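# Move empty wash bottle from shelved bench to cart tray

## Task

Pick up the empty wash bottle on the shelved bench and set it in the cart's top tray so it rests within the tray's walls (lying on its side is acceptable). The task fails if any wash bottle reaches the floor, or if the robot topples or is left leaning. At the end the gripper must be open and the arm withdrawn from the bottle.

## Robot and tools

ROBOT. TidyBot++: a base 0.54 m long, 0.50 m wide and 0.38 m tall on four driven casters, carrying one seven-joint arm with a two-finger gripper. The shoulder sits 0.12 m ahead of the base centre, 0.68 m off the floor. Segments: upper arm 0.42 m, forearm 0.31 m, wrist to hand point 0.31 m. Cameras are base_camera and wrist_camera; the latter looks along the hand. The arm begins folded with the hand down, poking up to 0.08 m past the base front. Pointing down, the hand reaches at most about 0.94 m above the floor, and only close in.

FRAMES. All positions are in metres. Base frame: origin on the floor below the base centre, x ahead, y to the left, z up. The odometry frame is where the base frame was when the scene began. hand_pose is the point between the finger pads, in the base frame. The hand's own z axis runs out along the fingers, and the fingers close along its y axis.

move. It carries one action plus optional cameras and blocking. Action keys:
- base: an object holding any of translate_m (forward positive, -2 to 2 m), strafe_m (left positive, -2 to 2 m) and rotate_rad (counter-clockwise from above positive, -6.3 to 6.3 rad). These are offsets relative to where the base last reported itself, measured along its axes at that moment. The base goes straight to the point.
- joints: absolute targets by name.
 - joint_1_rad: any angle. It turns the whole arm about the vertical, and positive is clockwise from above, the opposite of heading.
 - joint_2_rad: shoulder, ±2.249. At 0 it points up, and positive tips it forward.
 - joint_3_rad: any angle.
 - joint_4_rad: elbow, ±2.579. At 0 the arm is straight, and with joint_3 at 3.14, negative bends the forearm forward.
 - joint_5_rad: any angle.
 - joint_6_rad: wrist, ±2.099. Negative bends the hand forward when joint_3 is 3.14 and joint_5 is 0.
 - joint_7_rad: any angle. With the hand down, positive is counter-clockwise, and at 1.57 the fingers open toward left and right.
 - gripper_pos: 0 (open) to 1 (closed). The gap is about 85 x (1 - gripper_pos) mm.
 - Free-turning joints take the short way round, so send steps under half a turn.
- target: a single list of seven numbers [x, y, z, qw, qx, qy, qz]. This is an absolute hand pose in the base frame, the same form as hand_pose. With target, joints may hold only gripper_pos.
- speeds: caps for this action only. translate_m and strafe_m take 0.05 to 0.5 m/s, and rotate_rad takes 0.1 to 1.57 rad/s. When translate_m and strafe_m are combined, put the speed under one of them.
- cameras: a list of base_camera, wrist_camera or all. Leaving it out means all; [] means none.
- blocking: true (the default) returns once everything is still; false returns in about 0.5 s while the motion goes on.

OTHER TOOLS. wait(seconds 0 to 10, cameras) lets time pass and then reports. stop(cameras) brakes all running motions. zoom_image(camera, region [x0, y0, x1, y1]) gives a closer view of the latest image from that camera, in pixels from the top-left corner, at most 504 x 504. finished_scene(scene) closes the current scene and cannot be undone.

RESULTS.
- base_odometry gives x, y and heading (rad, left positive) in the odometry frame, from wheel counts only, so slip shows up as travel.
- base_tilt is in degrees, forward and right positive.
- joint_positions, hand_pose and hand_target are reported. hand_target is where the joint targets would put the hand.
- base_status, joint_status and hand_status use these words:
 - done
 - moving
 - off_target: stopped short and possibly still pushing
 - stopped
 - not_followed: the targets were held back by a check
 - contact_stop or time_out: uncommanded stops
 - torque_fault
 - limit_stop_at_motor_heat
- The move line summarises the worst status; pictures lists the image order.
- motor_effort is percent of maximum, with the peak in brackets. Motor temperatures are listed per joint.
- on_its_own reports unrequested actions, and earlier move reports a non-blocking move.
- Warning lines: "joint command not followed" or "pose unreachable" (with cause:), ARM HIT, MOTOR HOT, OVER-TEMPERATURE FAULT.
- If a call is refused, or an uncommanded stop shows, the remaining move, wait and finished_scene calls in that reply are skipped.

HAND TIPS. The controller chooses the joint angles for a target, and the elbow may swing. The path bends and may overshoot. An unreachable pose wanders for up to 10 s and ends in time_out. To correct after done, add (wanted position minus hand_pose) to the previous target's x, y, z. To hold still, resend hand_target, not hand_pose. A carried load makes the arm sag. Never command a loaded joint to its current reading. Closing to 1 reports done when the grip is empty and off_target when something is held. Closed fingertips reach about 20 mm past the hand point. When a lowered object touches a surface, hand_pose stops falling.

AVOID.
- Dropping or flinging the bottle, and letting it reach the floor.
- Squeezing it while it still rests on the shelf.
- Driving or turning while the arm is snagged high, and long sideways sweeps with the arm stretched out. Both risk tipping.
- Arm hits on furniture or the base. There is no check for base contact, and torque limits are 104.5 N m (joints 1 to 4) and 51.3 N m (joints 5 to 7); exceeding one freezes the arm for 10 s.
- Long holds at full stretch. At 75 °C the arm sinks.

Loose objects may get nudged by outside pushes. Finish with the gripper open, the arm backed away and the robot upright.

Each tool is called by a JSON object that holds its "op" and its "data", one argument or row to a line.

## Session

{"op": "move", "data": {
  "joints": {"joint_6_rad": 0.6}
}}

{"op": "move", "data": {
  "base": {"rotate_rad": 1.3},
  "cameras": ["wrist_camera"]
}}

{"op": "move", "data": {
  "base": {"rotate_rad": 1.3},
  "cameras": ["wrist_camera"]
}}

{"op": "move", "data": {
  "base": {"rotate_rad": 1.3},
  "cameras": ["wrist_camera"]
}}

Scene clock: 2.07 s.
Motor temperatures (°C): [38 34 32 39 39 41 46]
move: done
base_odometry: x=+0.000 y=+0.000 heading=+0.000
base_tilt: forward=+0.2 right=-0.4
base_status: not commanded
joint_positions: joint_1_rad=+0.031 joint_2_rad=-0.335 joint_3_rad=+3.187 joint_4_rad=-2.542 joint_5_rad=+0.021 joint_6_rad=+0.568 joint_7_rad=+1.540 gripper_pos=+0.000
joint_status: all done
motor_effort: joint_1_rad=+0(1) joint_2_rad=-7(7) joint_3_rad=+0(1) joint_4_rad=+20(20) joint_5_rad=+0(0) joint_6_rad=+10(10) joint_7_rad=-1(1)
hand_pose: x=+0.5436 y=-0.0296 z=+0.8710 quat_wxyz=(+0.011, +0.730, -0.033, +0.682) (m; base frame)
hand_target: x=+0.5428 y=-0.0294 z=+0.8774 quat_wxyz=(+0.011, +0.721, -0.033, +0.692) (m; base frame)
hand_status: not commanded
pictures: base_camera, wrist_camera
Images, in order (width x height): base_camera 644x364, wrist_camera 644x476.

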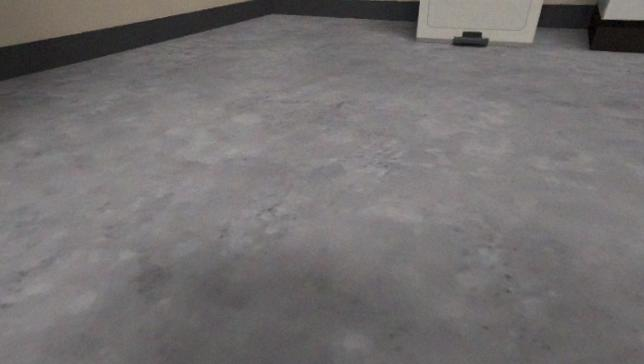

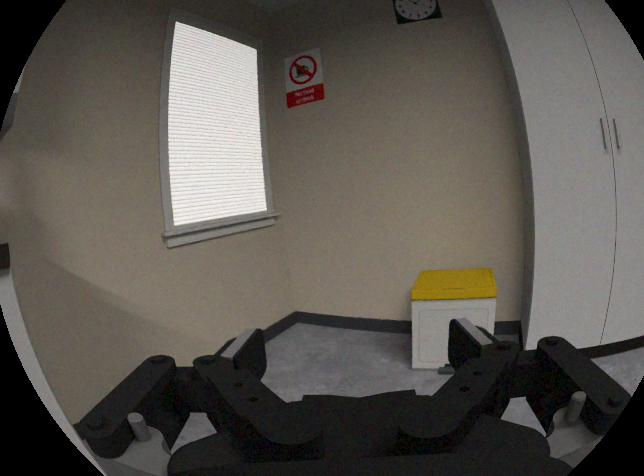

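Scene clock: 4.20 s.
Motor temperatures (°C): [38 34 32 39 39 41 46]
move: done
base_odometry: x=+0.000 y=+0.000 heading=+1.299
base_tilt: forward=+0.2 right=-0.4
base_status: done
joint_positions: joint_1_rad=+0.031 joint_2_rad=-0.335 joint_3_rad=+3.187 joint_4_rad=-2.542 joint_5_rad=+0.021 joint_6_rad=+0.568 joint_7_rad=+1.540 gripper_pos=+0.000
joint_status: not commanded
motor_effort: joint_1_rad=+0(1) joint_2_rad=-6(7) joint_3_rad=+1(2) joint_4_rad=+19(20) joint_5_rad=+0(1) joint_6_rad=+10(11) joint_7_rad=-1(1)
hand_pose: x=+0.5436 y=-0.0295 z=+0.8712 quat_wxyz=(+0.011, +0.730, -0.033, +0.682) (m; base frame)
hand_target: x=+0.5428 y=-0.0294 z=+0.8774 quat_wxyz=(+0.011, +0.721, -0.033, +0.692) (m; base frame)
hand_status: not commanded
pictures: wrist_camera
Images, in order (width x height): wrist_camera 644x476.

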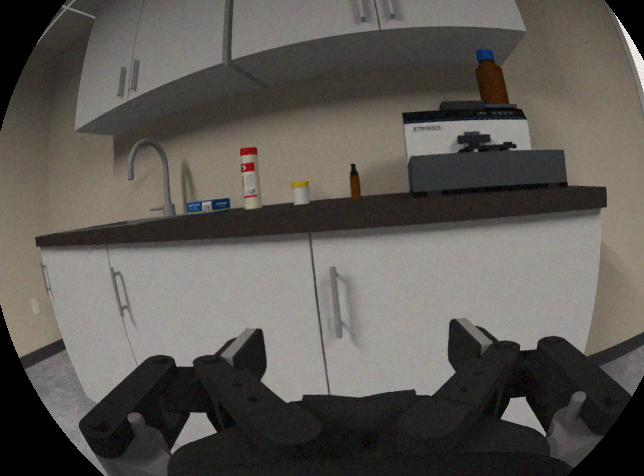

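Scene clock: 6.33 s.
Motor temperatures (°C): [38 34 32 39 39 41 46]
move: done
base_odometry: x=+0.000 y=+0.000 heading=+2.598
base_tilt: forward=+0.2 right=-0.4
base_status: done
joint_positions: joint_1_rad=+0.031 joint_2_rad=-0.335 joint_3_rad=+3.187 joint_4_rad=-2.542 joint_5_rad=+0.021 joint_6_rad=+0.568 joint_7_rad=+1.540 gripper_pos=+0.000
joint_status: not commanded
motor_effort: joint_1_rad=+1(1) joint_2_rad=-6(7) joint_3_rad=+0(2) joint_4_rad=+19(20) joint_5_rad=+0(1) joint_6_rad=+10(11) joint_7_rad=-1(1)
hand_pose: x=+0.5436 y=-0.0295 z=+0.8712 quat_wxyz=(+0.011, +0.730, -0.033, +0.682) (m; base frame)
hand_target: x=+0.5428 y=-0.0294 z=+0.8774 quat_wxyz=(+0.011, +0.721, -0.033, +0.692) (m; base frame)
hand_status: not commanded
pictures: wrist_camera
Images, in order (width x height): wrist_camera 644x476.

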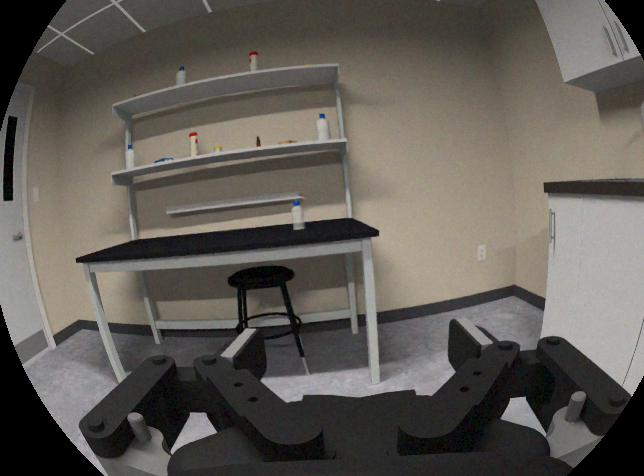

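Scene clock: 8.47 s.
Motor temperatures (°C): [38 34 32 39 39 41 46]
move: done
base_odometry: x=+0.000 y=+0.000 heading=-2.387
base_tilt: forward=+0.2 right=-0.4
base_status: done
joint_positions: joint_1_rad=+0.031 joint_2_rad=-0.335 joint_3_rad=+3.187 joint_4_rad=-2.542 joint_5_rad=+0.021 joint_6_rad=+0.569 joint_7_rad=+1.540 gripper_pos=+0.000
joint_status: not commanded
motor_effort: joint_1_rad=+0(2) joint_2_rad=-7(7) joint_3_rad=+0(2) joint_4_rad=+19(20) joint_5_rad=+0(1) joint_6_rad=+10(11) joint_7_rad=-1(1)
hand_pose: x=+0.5436 y=-0.0294 z=+0.8713 quat_wxyz=(+0.011, +0.730, -0.033, +0.683) (m; base frame)
hand_target: x=+0.5428 y=-0.0294 z=+0.8774 quat_wxyz=(+0.011, +0.721, -0.033, +0.692) (m; base frame)
hand_status: not commanded
pictures: wrist_camera
Images, in order (width x height): wrist_camera 644x476.

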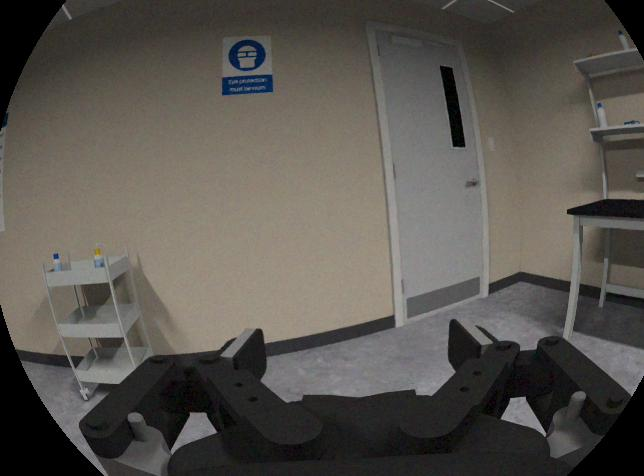

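{"op": "move", "data": {
  "base": {"translate_m": 0.449, "strafe_m": -0.979, "rotate_rad": -1.318},
  "joints": {"joint_1_rad": 0.0, "joint_2_rad": 0.255, "joint_3_rad": 3.142, "joint_4_rad": -2.11, "joint_5_rad": 0.01, "joint_6_rad": 0.84, "joint_7_rad": 1.56}
}}

Scene clock: 44.80 s.
Motor temperatures (°C): [38 34 32 39 39 41 46]
move: done
base_odometry: x=-0.998 y=+0.406 heading=+2.578
base_tilt: forward=+0.2 right=-0.4
base_status: done
joint_positions: joint_1_rad=+0.012 joint_2_rad=+0.263 joint_3_rad=+3.157 joint_4_rad=-2.111 joint_5_rad=+0.021 joint_6_rad=+0.810 joint_7_rad=+1.540 gripper_pos=+0.000
joint_status: all done
motor_effort: joint_1_rad=+0(3) joint_2_rad=-25(29) joint_3_rad=-1(4) joint_4_rad=+17(21) joint_5_rad=+0(2) joint_6_rad=+10(11) joint_7_rad=-1(2)
hand_pose: x=+0.7581 y=-0.0103 z=+0.8636 quat_wxyz=(+0.000, +0.705, -0.008, +0.709) (m; base frame)
hand_target: x=+0.7564 y=+0.0034 z=+0.8790 quat_wxyz=(-0.004, +0.691, +0.001, +0.723) (m; base frame)
hand_status: not commanded
pictures: base_camera, wrist_camera
Images, in order (width x height): base_camera 644x364, wrist_camera 644x476.

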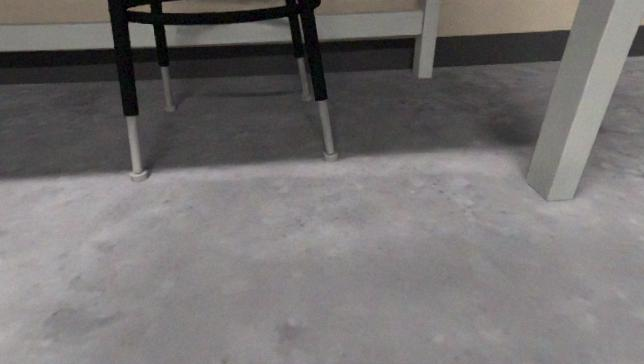

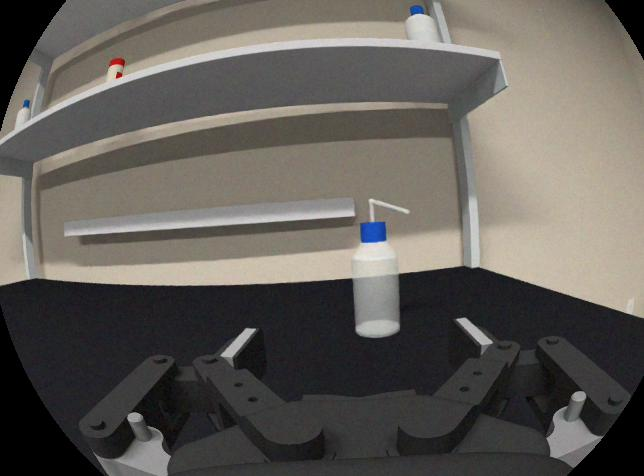

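{"op": "move", "data": {
  "base": {"translate_m": 0.2, "strafe_m": -0.045},
  "speeds": {"translate_m": 0.3},
  "cameras": ["wrist_camera"]
}}

Scene clock: 60.10 s.
Motor temperatures (°C): [38 35 32 39 39 41 46]
move: done
base_odometry: x=-1.143 y=+0.551 heading=+2.578
base_tilt: forward=+0.2 right=-0.4
base_status: done
joint_positions: joint_1_rad=+0.012 joint_2_rad=+0.265 joint_3_rad=+3.156 joint_4_rad=-2.109 joint_5_rad=+0.021 joint_6_rad=+0.811 joint_7_rad=+1.540 gripper_pos=+0.000
joint_status: not commanded
motor_effort: joint_1_rad=+0(2) joint_2_rad=-26(28) joint_3_rad=+0(1) joint_4_rad=+17(19) joint_5_rad=+0(1) joint_6_rad=+10(11) joint_7_rad=-1(1)
hand_pose: x=+0.7589 y=-0.0097 z=+0.8638 quat_wxyz=(-0.001, +0.704, -0.008, +0.710) (m; base frame)
hand_target: x=+0.7564 y=+0.0034 z=+0.8790 quat_wxyz=(-0.004, +0.691, +0.001, +0.723) (m; base frame)
hand_status: not commanded
pictures: wrist_camera
Images, in order (width x height): wrist_camera 644x476.

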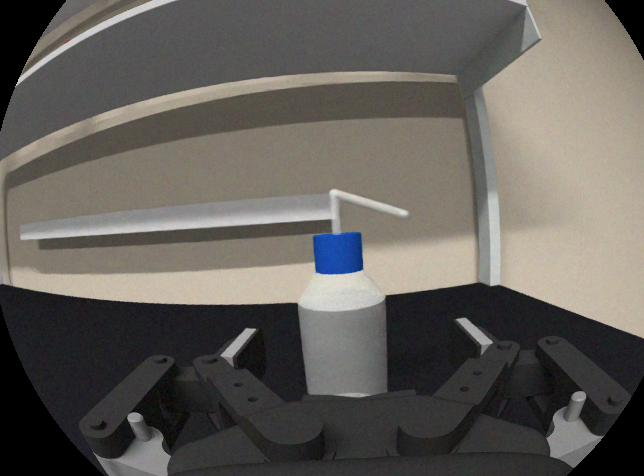

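{"op": "move", "data": {
  "base": {"translate_m": 0.086, "strafe_m": 0.006},
  "speeds": {"translate_m": 0.15},
  "cameras": ["wrist_camera"]
}}

{"op": "move", "data": {
  "joints": {"gripper_pos": 0.5},
  "cameras": ["wrist_camera"]
}}

Scene clock: 67.27 s.
Motor temperatures (°C): [38 35 32 39 39 41 46]
move: done
base_odometry: x=-1.219 y=+0.592 heading=+2.578
base_tilt: forward=+0.2 right=-0.4
base_status: done
joint_positions: joint_1_rad=+0.011 joint_2_rad=+0.266 joint_3_rad=+3.156 joint_4_rad=-2.108 joint_5_rad=+0.021 joint_6_rad=+0.811 joint_7_rad=+1.540 gripper_pos=+0.000
joint_status: not commanded
motor_effort: joint_1_rad=+0(3) joint_2_rad=-25(28) joint_3_rad=-1(2) joint_4_rad=+18(19) joint_5_rad=+0(1) joint_6_rad=+10(11) joint_7_rad=-1(1)
hand_pose: x=+0.7591 y=-0.0095 z=+0.8639 quat_wxyz=(-0.001, +0.704, -0.008, +0.710) (m; base frame)
hand_target: x=+0.7564 y=+0.0034 z=+0.8790 quat_wxyz=(-0.004, +0.691, +0.001, +0.723) (m; base frame)
hand_status: not commanded
pictures: wrist_camera
Images, in order (width x height): wrist_camera 644x476.

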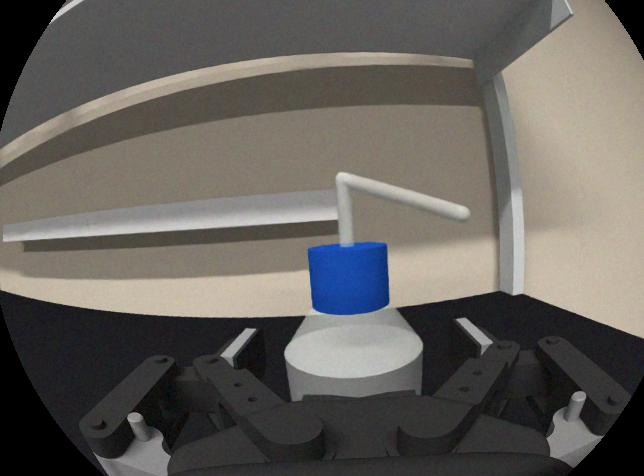

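Scene clock: 68.10 s.
Motor temperatures (°C): [38 35 32 39 39 41 46]
move: off_target
base_odometry: x=-1.219 y=+0.592 heading=+2.578
base_tilt: forward=+0.2 right=-0.4
base_status: not commanded
joint_positions: joint_1_rad=+0.011 joint_2_rad=+0.266 joint_3_rad=+3.156 joint_4_rad=-2.108 joint_5_rad=+0.021 joint_6_rad=+0.811 joint_7_rad=+1.540 gripper_pos=+0.376
joint_status: gripper_pos off_target (ended at +0.376, target +0.500)
motor_effort: joint_1_rad=+1(1) joint_2_rad=-27(27) joint_3_rad=+0(1) joint_4_rad=+17(18) joint_5_rad=+0(1) joint_6_rad=+11(11) joint_7_rad=-1(1)
hand_pose: x=+0.7591 y=-0.0095 z=+0.8640 quat_wxyz=(-0.001, +0.704, -0.008, +0.710) (m; base frame)
hand_target: x=+0.7564 y=+0.0034 z=+0.8790 quat_wxyz=(-0.004, +0.691, +0.001, +0.723) (m; base frame)
hand_status: not commanded
pictures: wrist_camera
Images, in order (width x height): wrist_camera 644x476.

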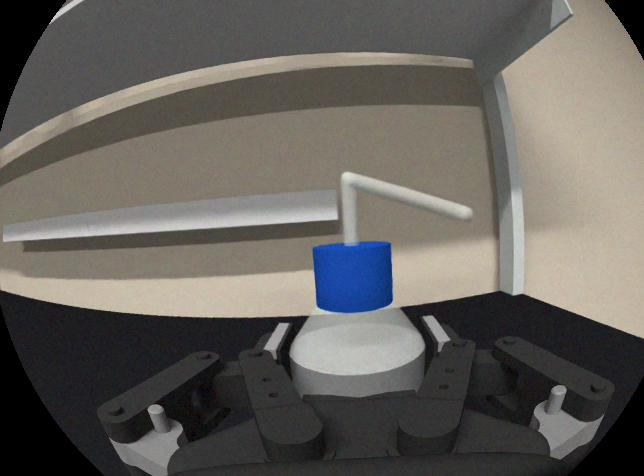

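{"op": "move", "data": {
  "joints": {"joint_2_rad": 0.18, "joint_4_rad": -2.0, "joint_6_rad": 0.65},
  "cameras": []
}}

{"op": "move", "data": {
  "base": {"translate_m": -2.0, "strafe_m": 0.87, "rotate_rad": 1.455},
  "joints": {"joint_2_rad": 0.332, "joint_4_rad": -0.796, "joint_6_rad": -1.93},
  "speeds": {"translate_m": 0.5, "rotate_rad": 0.7}
}}

Scene clock: 96.30 s.
Motor temperatures (°C): [38 35 32 39 39 41 46]
move: done
base_odometry: x=-1.219 y=+0.592 heading=+2.578
base_tilt: forward=+0.2 right=-0.4
base_status: not commanded
joint_positions: joint_1_rad=+0.011 joint_2_rad=+0.198 joint_3_rad=+3.156 joint_4_rad=-2.001 joint_5_rad=+0.021 joint_6_rad=+0.686 joint_7_rad=+1.540 gripper_pos=+0.376
joint_status: all done
motor_effort: joint_1_rad=+0(1) joint_2_rad=-26(28) joint_3_rad=+0(1) joint_4_rad=+20(21) joint_5_rad=+0(0) joint_6_rad=+11(12) joint_7_rad=-1(1)
hand_pose: x=+0.7671 y=-0.0104 z=+0.9275 quat_wxyz=(+0.000, +0.686, -0.008, +0.727) (m; base frame)
hand_target: x=+0.7632 y=+0.0030 z=+0.9286 quat_wxyz=(-0.003, +0.693, +0.001, +0.721) (m; base frame)
hand_status: not commanded
pictures: none
No camera images: "cameras" was empty.

Scene clock: 102.13 s.
Motor temperatures (°C): [38 35 32 39 39 41 46]
move: done
base_odometry: x=+0.006 y=-1.213 heading=-2.250
base_tilt: forward=+0.2 right=-0.4
base_status: done
joint_positions: joint_1_rad=-0.001 joint_2_rad=+0.333 joint_3_rad=+3.148 joint_4_rad=-0.802 joint_5_rad=+0.021 joint_6_rad=-1.894 joint_7_rad=+1.540 gripper_pos=+0.376
joint_status: all done
motor_effort: joint_1_rad=+0(4) joint_2_rad=-27(33) joint_3_rad=+0(5) joint_4_rad=+16(23) joint_5_rad=+0(2) joint_6_rad=+2(12) joint_7_rad=-1(2)
hand_pose: x=+0.5766 y=-0.0066 z=+0.9027 quat_wxyz=(+0.010, +0.998, -0.021, +0.056) (m; base frame)
hand_target: x=+0.5662 y=-0.0017 z=+0.9041 quat_wxyz=(+0.004, +0.999, -0.008, +0.042) (m; base frame)
hand_status: not commanded
pictures: base_camera, wrist_camera
Images, in order (width x height): base_camera 644x364, wrist_camera 644x476.

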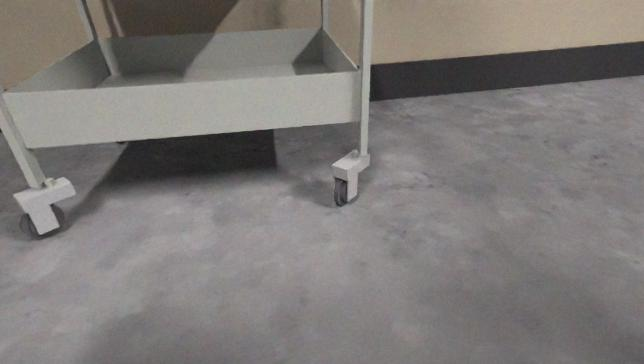

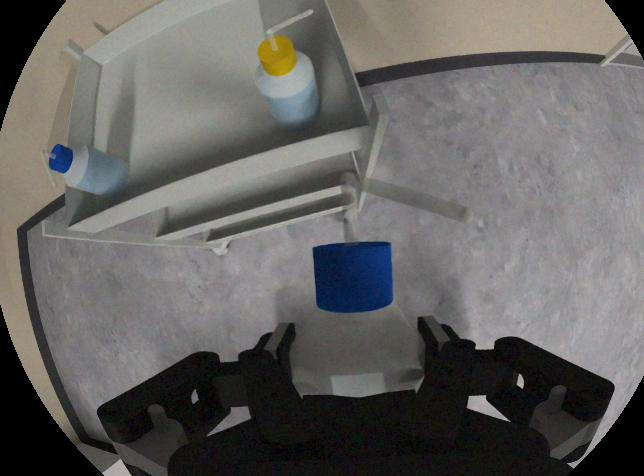

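{"op": "move", "data": {
  "base": {"translate_m": 0.218, "strafe_m": 0.083, "rotate_rad": 0.17},
  "speeds": {"translate_m": 0.3}
}}

Scene clock: 126.57 s.
Motor temperatures (°C): [38 35 32 39 39 41 46]
move: done
base_odometry: x=-0.066 y=-1.435 heading=-2.079
base_tilt: forward=+0.2 right=-0.4
base_status: done
joint_positions: joint_1_rad=-0.004 joint_2_rad=+0.345 joint_3_rad=+3.144 joint_4_rad=-0.801 joint_5_rad=+0.020 joint_6_rad=-1.899 joint_7_rad=+1.540 gripper_pos=+0.376
joint_status: not commanded
motor_effort: joint_1_rad=+0(4) joint_2_rad=-27(31) joint_3_rad=+0(3) joint_4_rad=+17(17) joint_5_rad=+0(2) joint_6_rad=+2(4) joint_7_rad=-1(1)
hand_pose: x=+0.5779 y=-0.0035 z=+0.8973 quat_wxyz=(+0.009, +0.999, -0.018, +0.048) (m; base frame)
hand_target: x=+0.5662 y=-0.0017 z=+0.9041 quat_wxyz=(+0.004, +0.999, -0.008, +0.042) (m; base frame)
hand_status: not commanded
pictures: base_camera, wrist_camera
Images, in order (width x height): base_camera 644x364, wrist_camera 644x476.

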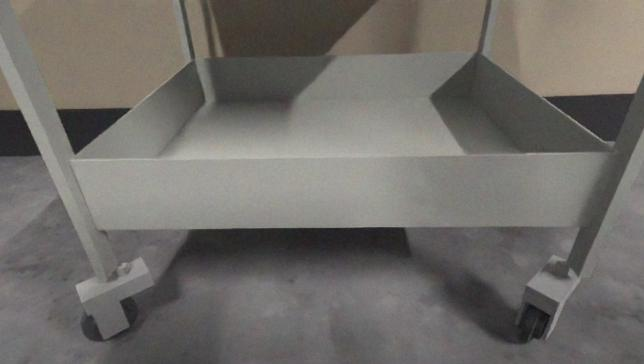

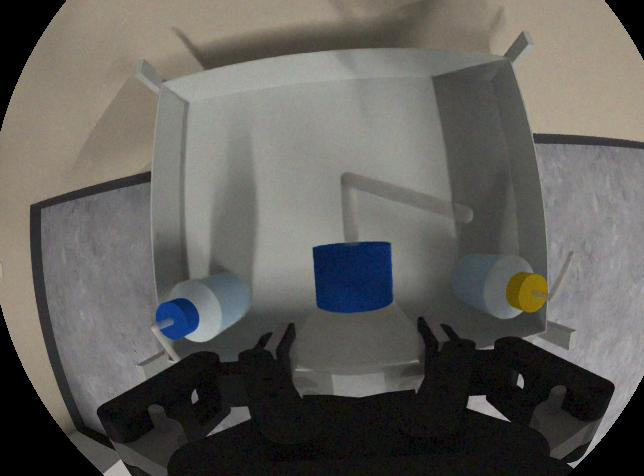

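{"op": "move", "data": {
  "base": {"translate_m": 0.13, "strafe_m": -0.005},
  "speeds": {"translate_m": 0.25},
  "cameras": []
}}

{"op": "move", "data": {
  "joints": {"joint_2_rad": 0.303, "joint_4_rad": -1.173, "joint_6_rad": -1.6},
  "cameras": ["wrist_camera"]
}}

Scene clock: 140.00 s.
Motor temperatures (°C): [38 36 32 39 39 41 46]
move: done
base_odometry: x=-0.134 y=-1.546 heading=-2.079
base_tilt: forward=+0.2 right=-0.4
base_status: done
joint_positions: joint_1_rad=-0.004 joint_2_rad=+0.350 joint_3_rad=+3.144 joint_4_rad=-0.801 joint_5_rad=+0.020 joint_6_rad=-1.901 joint_7_rad=+1.540 gripper_pos=+0.376
joint_status: not commanded
motor_effort: joint_1_rad=+0(1) joint_2_rad=-28(31) joint_3_rad=-1(1) joint_4_rad=+17(17) joint_5_rad=+0(0) joint_6_rad=+2(4) joint_7_rad=-1(1)
hand_pose: x=+0.5783 y=-0.0035 z=+0.8953 quat_wxyz=(+0.009, +0.999, -0.018, +0.045) (m; base frame)
hand_target: x=+0.5662 y=-0.0017 z=+0.9041 quat_wxyz=(+0.004, +0.999, -0.008, +0.042) (m; base frame)
hand_status: not commanded
pictures: none
No camera images: "cameras" was empty.

Scene clock: 141.53 s.
Motor temperatures (°C): [38 36 32 39 39 41 46]
move: done
base_odometry: x=-0.134 y=-1.546 heading=-2.079
base_tilt: forward=+0.2 right=-0.4
base_status: not commanded
joint_positions: joint_1_rad=-0.004 joint_2_rad=+0.333 joint_3_rad=+3.144 joint_4_rad=-1.157 joint_5_rad=+0.020 joint_6_rad=-1.640 joint_7_rad=+1.540 gripper_pos=+0.376
joint_status: all done
motor_effort: joint_1_rad=+0(1) joint_2_rad=-28(30) joint_3_rad=-1(1) joint_4_rad=+17(19) joint_5_rad=+0(0) joint_6_rad=+1(3) joint_7_rad=-1(1)
hand_pose: x=+0.5737 y=-0.0039 z=+0.7935 quat_wxyz=(+0.010, +1.000, -0.015, +0.006) (m; base frame)
hand_target: x=+0.5779 y=-0.0019 z=+0.8025 quat_wxyz=(+0.005, +0.999, -0.006, +0.033) (m; base frame)
hand_status: not commanded
pictures: wrist_camera
Images, in order (width x height): wrist_camera 644x476.

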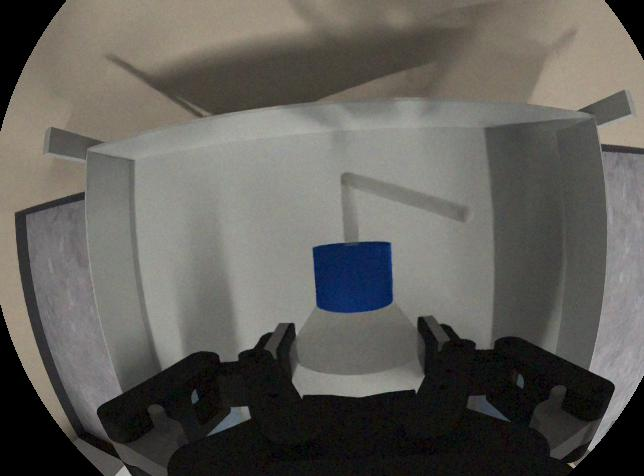

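{"op": "move", "data": {
  "joints": {"joint_2_rad": 0.312, "joint_4_rad": -1.436, "joint_6_rad": -1.35},
  "cameras": ["wrist_camera"]
}}

{"op": "move", "data": {
  "joints": {"joint_2_rad": 0.317, "joint_4_rad": -1.47, "joint_6_rad": -1.315},
  "cameras": ["wrist_camera"]
}}

Scene clock: 145.70 s.
Motor temperatures (°C): [38 36 32 39 39 41 46]
move: done
base_odometry: x=-0.134 y=-1.546 heading=-2.079
base_tilt: forward=+0.2 right=-0.4
base_status: not commanded
joint_positions: joint_1_rad=-0.004 joint_2_rad=+0.329 joint_3_rad=+3.144 joint_4_rad=-1.420 joint_5_rad=+0.020 joint_6_rad=-1.390 joint_7_rad=+1.540 gripper_pos=+0.376
joint_status: all done
motor_effort: joint_1_rad=+0(1) joint_2_rad=-28(30) joint_3_rad=-1(1) joint_4_rad=+17(19) joint_5_rad=+0(0) joint_6_rad=+2(2) joint_7_rad=-1(1)
hand_pose: x=+0.5650 y=-0.0039 z=+0.7128 quat_wxyz=(+0.010, +1.000, -0.012, +0.001) (m; base frame)
hand_target: x=+0.5712 y=-0.0019 z=+0.7158 quat_wxyz=(+0.005, +1.000, -0.005, +0.022) (m; base frame)
hand_status: not commanded
pictures: wrist_camera
Images, in order (width x height): wrist_camera 644x476.

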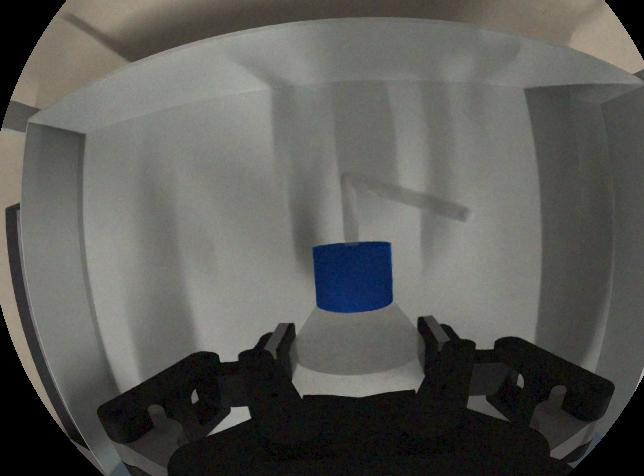

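Scene clock: 146.40 s.
Motor temperatures (°C): [38 36 32 39 39 41 46]
move: done
base_odometry: x=-0.134 y=-1.546 heading=-2.079
base_tilt: forward=+0.2 right=-0.4
base_status: not commanded
joint_positions: joint_1_rad=-0.004 joint_2_rad=+0.329 joint_3_rad=+3.144 joint_4_rad=-1.458 joint_5_rad=+0.020 joint_6_rad=-1.349 joint_7_rad=+1.540 gripper_pos=+0.376
joint_status: all done
motor_effort: joint_1_rad=+1(1) joint_2_rad=-28(29) joint_3_rad=+0(1) joint_4_rad=+17(18) joint_5_rad=+0(0) joint_6_rad=+1(2) joint_7_rad=-1(1)
hand_pose: x=+0.5638 y=-0.0039 z=+0.7013 quat_wxyz=(+0.010, +1.000, -0.012, +0.003) (m; base frame)
hand_target: x=+0.5695 y=-0.0018 z=+0.7031 quat_wxyz=(+0.005, +1.000, -0.004, +0.020) (m; base frame)
hand_status: not commanded
pictures: wrist_camera
Images, in order (width x height): wrist_camera 644x476.

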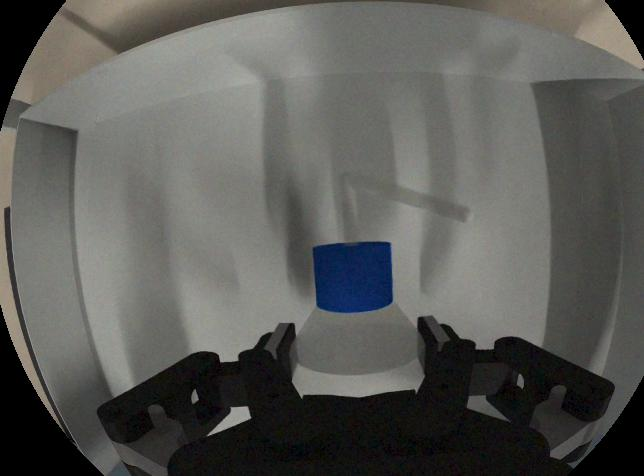

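{"op": "move", "data": {
  "joints": {"joint_2_rad": 0.321, "joint_4_rad": -1.488, "joint_6_rad": -1.297},
  "cameras": []
}}

{"op": "move", "data": {
  "joints": {"joint_2_rad": 0.325, "joint_4_rad": -1.505, "joint_6_rad": -1.28},
  "cameras": ["wrist_camera"]
}}

Scene clock: 150.00 s.
Motor temperatures (°C): [38 36 32 39 39 41 46]
move: done
base_odometry: x=-0.134 y=-1.546 heading=-2.079
base_tilt: forward=+0.2 right=-0.4
base_status: not commanded
joint_positions: joint_1_rad=-0.004 joint_2_rad=+0.329 joint_3_rad=+3.144 joint_4_rad=-1.475 joint_5_rad=+0.020 joint_6_rad=-1.330 joint_7_rad=+1.540 gripper_pos=+0.376
joint_status: all done
motor_effort: joint_1_rad=+1(1) joint_2_rad=-28(29) joint_3_rad=+0(1) joint_4_rad=+17(18) joint_5_rad=+0(0) joint_6_rad=+1(2) joint_7_rad=-1(1)
hand_pose: x=+0.5631 y=-0.0038 z=+0.6959 quat_wxyz=(+0.010, +1.000, -0.012, +0.003) (m; base frame)
hand_target: x=+0.5683 y=-0.0018 z=+0.6958 quat_wxyz=(+0.005, +1.000, -0.004, +0.018) (m; base frame)
hand_status: not commanded
pictures: none
No camera images: "cameras" was empty.

Scene clock: 150.53 s.
Motor temperatures (°C): [38 36 32 39 39 41 46]
move: done
base_odometry: x=-0.134 y=-1.546 heading=-2.079
base_tilt: forward=+0.2 right=-0.4
base_status: not commanded
joint_positions: joint_1_rad=-0.004 joint_2_rad=+0.326 joint_3_rad=+3.144 joint_4_rad=-1.483 joint_5_rad=+0.020 joint_6_rad=-1.319 joint_7_rad=+1.540 gripper_pos=+0.376
joint_status: all done
motor_effort: joint_1_rad=+0(1) joint_2_rad=-25(28) joint_3_rad=-1(1) joint_4_rad=+16(17) joint_5_rad=+0(1) joint_6_rad=+2(3) joint_7_rad=-1(1)
hand_pose: x=+0.5637 y=-0.0038 z=+0.6951 quat_wxyz=(+0.010, +1.000, -0.012, +0.007) (m; base frame)
hand_target: x=+0.5671 y=-0.0018 z=+0.6888 quat_wxyz=(+0.005, +1.000, -0.004, +0.016) (m; base frame)
hand_status: not commanded
pictures: wrist_camera
Images, in order (width x height): wrist_camera 644x476.

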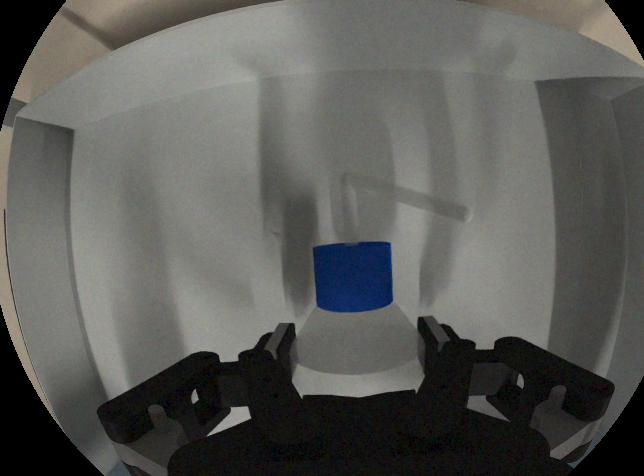

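{"op": "move", "data": {
  "joints": {"gripper_pos": 0.12},
  "cameras": ["wrist_camera"]
}}

{"op": "move", "data": {
  "joints": {"joint_2_rad": 0.303, "joint_4_rad": -1.28, "joint_6_rad": -1.5},
  "cameras": ["wrist_camera"]
}}

{"op": "move", "data": {
  "joints": {"joint_2_rad": 0.32, "joint_4_rad": -0.85, "joint_6_rad": -1.92},
  "cameras": ["wrist_camera"]
}}

Scene clock: 155.10 s.
Motor temperatures (°C): [38 36 32 39 39 41 46]
move: done
base_odometry: x=-0.134 y=-1.546 heading=-2.079
base_tilt: forward=+0.2 right=-0.4
base_status: not commanded
joint_positions: joint_1_rad=-0.004 joint_2_rad=+0.328 joint_3_rad=+3.144 joint_4_rad=-1.488 joint_5_rad=+0.020 joint_6_rad=-1.315 joint_7_rad=+1.540 gripper_pos=+0.120
joint_status: all done
motor_effort: joint_1_rad=+1(1) joint_2_rad=-27(28) joint_3_rad=-1(1) joint_4_rad=+16(17) joint_5_rad=+0(1) joint_6_rad=+2(2) joint_7_rad=-1(1)
hand_pose: x=+0.5628 y=-0.0038 z=+0.6927 quat_wxyz=(+0.010, +1.000, -0.012, +0.006) (m; base frame)
hand_target: x=+0.5671 y=-0.0018 z=+0.6888 quat_wxyz=(+0.005, +1.000, -0.004, +0.016) (m; base frame)
hand_status: not commanded
pictures: wrist_camera
Images, in order (width x height): wrist_camera 644x476.

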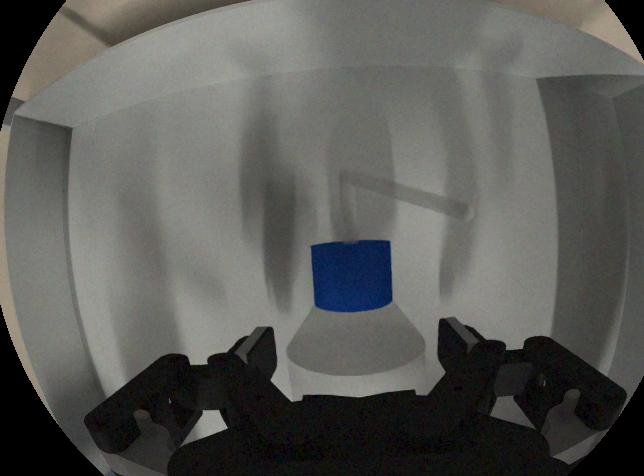

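Scene clock: 156.37 s.
Motor temperatures (°C): [38 36 32 39 39 41 46]
move: done
base_odometry: x=-0.134 y=-1.546 heading=-2.079
base_tilt: forward=+0.2 right=-0.4
base_status: not commanded
joint_positions: joint_1_rad=-0.004 joint_2_rad=+0.322 joint_3_rad=+3.144 joint_4_rad=-1.284 joint_5_rad=+0.020 joint_6_rad=-1.461 joint_7_rad=+1.540 gripper_pos=+0.120
joint_status: all done
motor_effort: joint_1_rad=+1(1) joint_2_rad=-28(30) joint_3_rad=-1(1) joint_4_rad=+17(18) joint_5_rad=+0(0) joint_6_rad=+2(3) joint_7_rad=-1(1)
hand_pose: x=+0.5895 y=-0.0039 z=+0.7593 quat_wxyz=(+0.010, +0.999, -0.013, +0.037) (m; base frame)
hand_target: x=+0.5771 y=-0.0019 z=+0.7688 quat_wxyz=(+0.005, +1.000, -0.005, +0.029) (m; base frame)
hand_status: not commanded
pictures: wrist_camera
Images, in order (width x height): wrist_camera 644x476.

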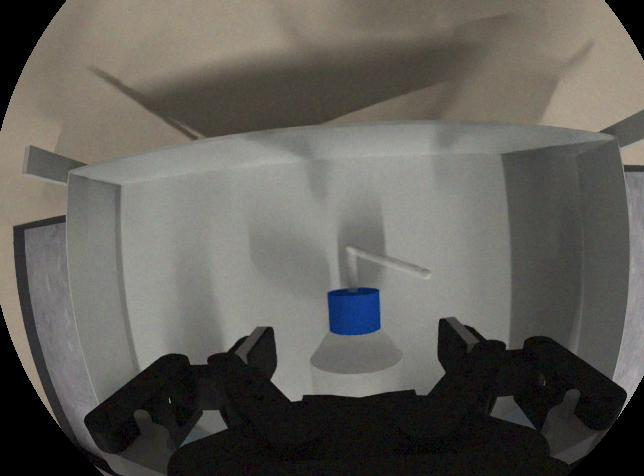

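Scene clock: 158.30 s.
Motor temperatures (°C): [38 36 32 39 39 41 46]
move: done
base_odometry: x=-0.134 y=-1.546 heading=-2.079
base_tilt: forward=+0.2 right=-0.4
base_status: not commanded
joint_positions: joint_1_rad=-0.004 joint_2_rad=+0.323 joint_3_rad=+3.144 joint_4_rad=-0.856 joint_5_rad=+0.020 joint_6_rad=-1.881 joint_7_rad=+1.540 gripper_pos=+0.120
joint_status: all done
motor_effort: joint_1_rad=+0(1) joint_2_rad=-27(30) joint_3_rad=+0(1) joint_4_rad=+16(19) joint_5_rad=+0(0) joint_6_rad=+2(4) joint_7_rad=-1(1)
hand_pose: x=+0.5685 y=-0.0036 z=+0.8909 quat_wxyz=(+0.009, +0.999, -0.018, +0.041) (m; base frame)
hand_target: x=+0.5569 y=-0.0017 z=+0.8930 quat_wxyz=(+0.005, +1.000, -0.007, +0.026) (m; base frame)
hand_status: not commanded
pictures: wrist_camera
Images, in order (width x height): wrist_camera 644x476.

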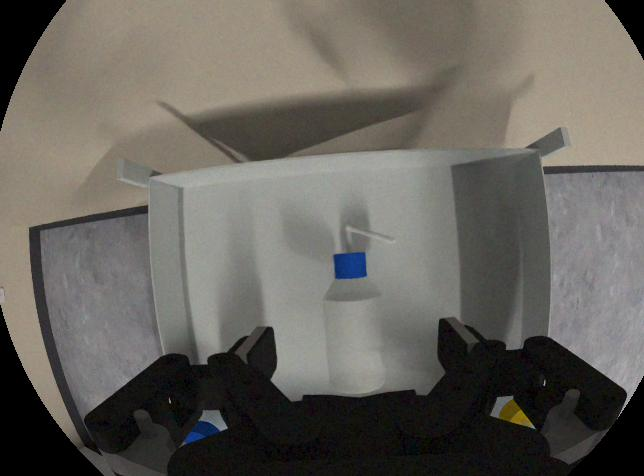

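{"op": "move", "data": {
  "base": {"translate_m": -0.4},
  "cameras": ["wrist_camera"]
}}

{"op": "finished_scene", "data": {
  "scene": 3
}}

Scene clock: 162.00 s.
Motor temperatures (°C): [38 36 32 39 39 41 46]
move: done
base_odometry: x=+0.061 y=-1.196 heading=-2.078
base_tilt: forward=+0.2 right=-0.4
base_status: done
joint_positions: joint_1_rad=-0.004 joint_2_rad=+0.324 joint_3_rad=+3.144 joint_4_rad=-0.853 joint_5_rad=+0.020 joint_6_rad=-1.893 joint_7_rad=+1.540 gripper_pos=+0.120
joint_status: not commanded
motor_effort: joint_1_rad=+1(2) joint_2_rad=-26(30) joint_3_rad=-1(2) joint_4_rad=+17(17) joint_5_rad=+0(1) joint_6_rad=+3(3) joint_7_rad=-1(1)
hand_pose: x=+0.5656 y=-0.0039 z=+0.8907 quat_wxyz=(+0.009, +0.999, -0.018, +0.036) (m; base frame)
hand_target: x=+0.5569 y=-0.0017 z=+0.8930 quat_wxyz=(+0.005, +1.000, -0.007, +0.026) (m; base frame)
hand_status: not commanded
pictures: wrist_camera
Images, in order (width x height): wrist_camera 644x476.

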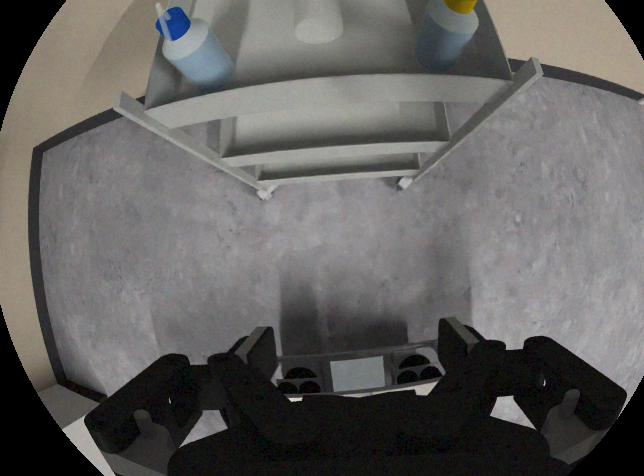

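The scene is finished: the task was done.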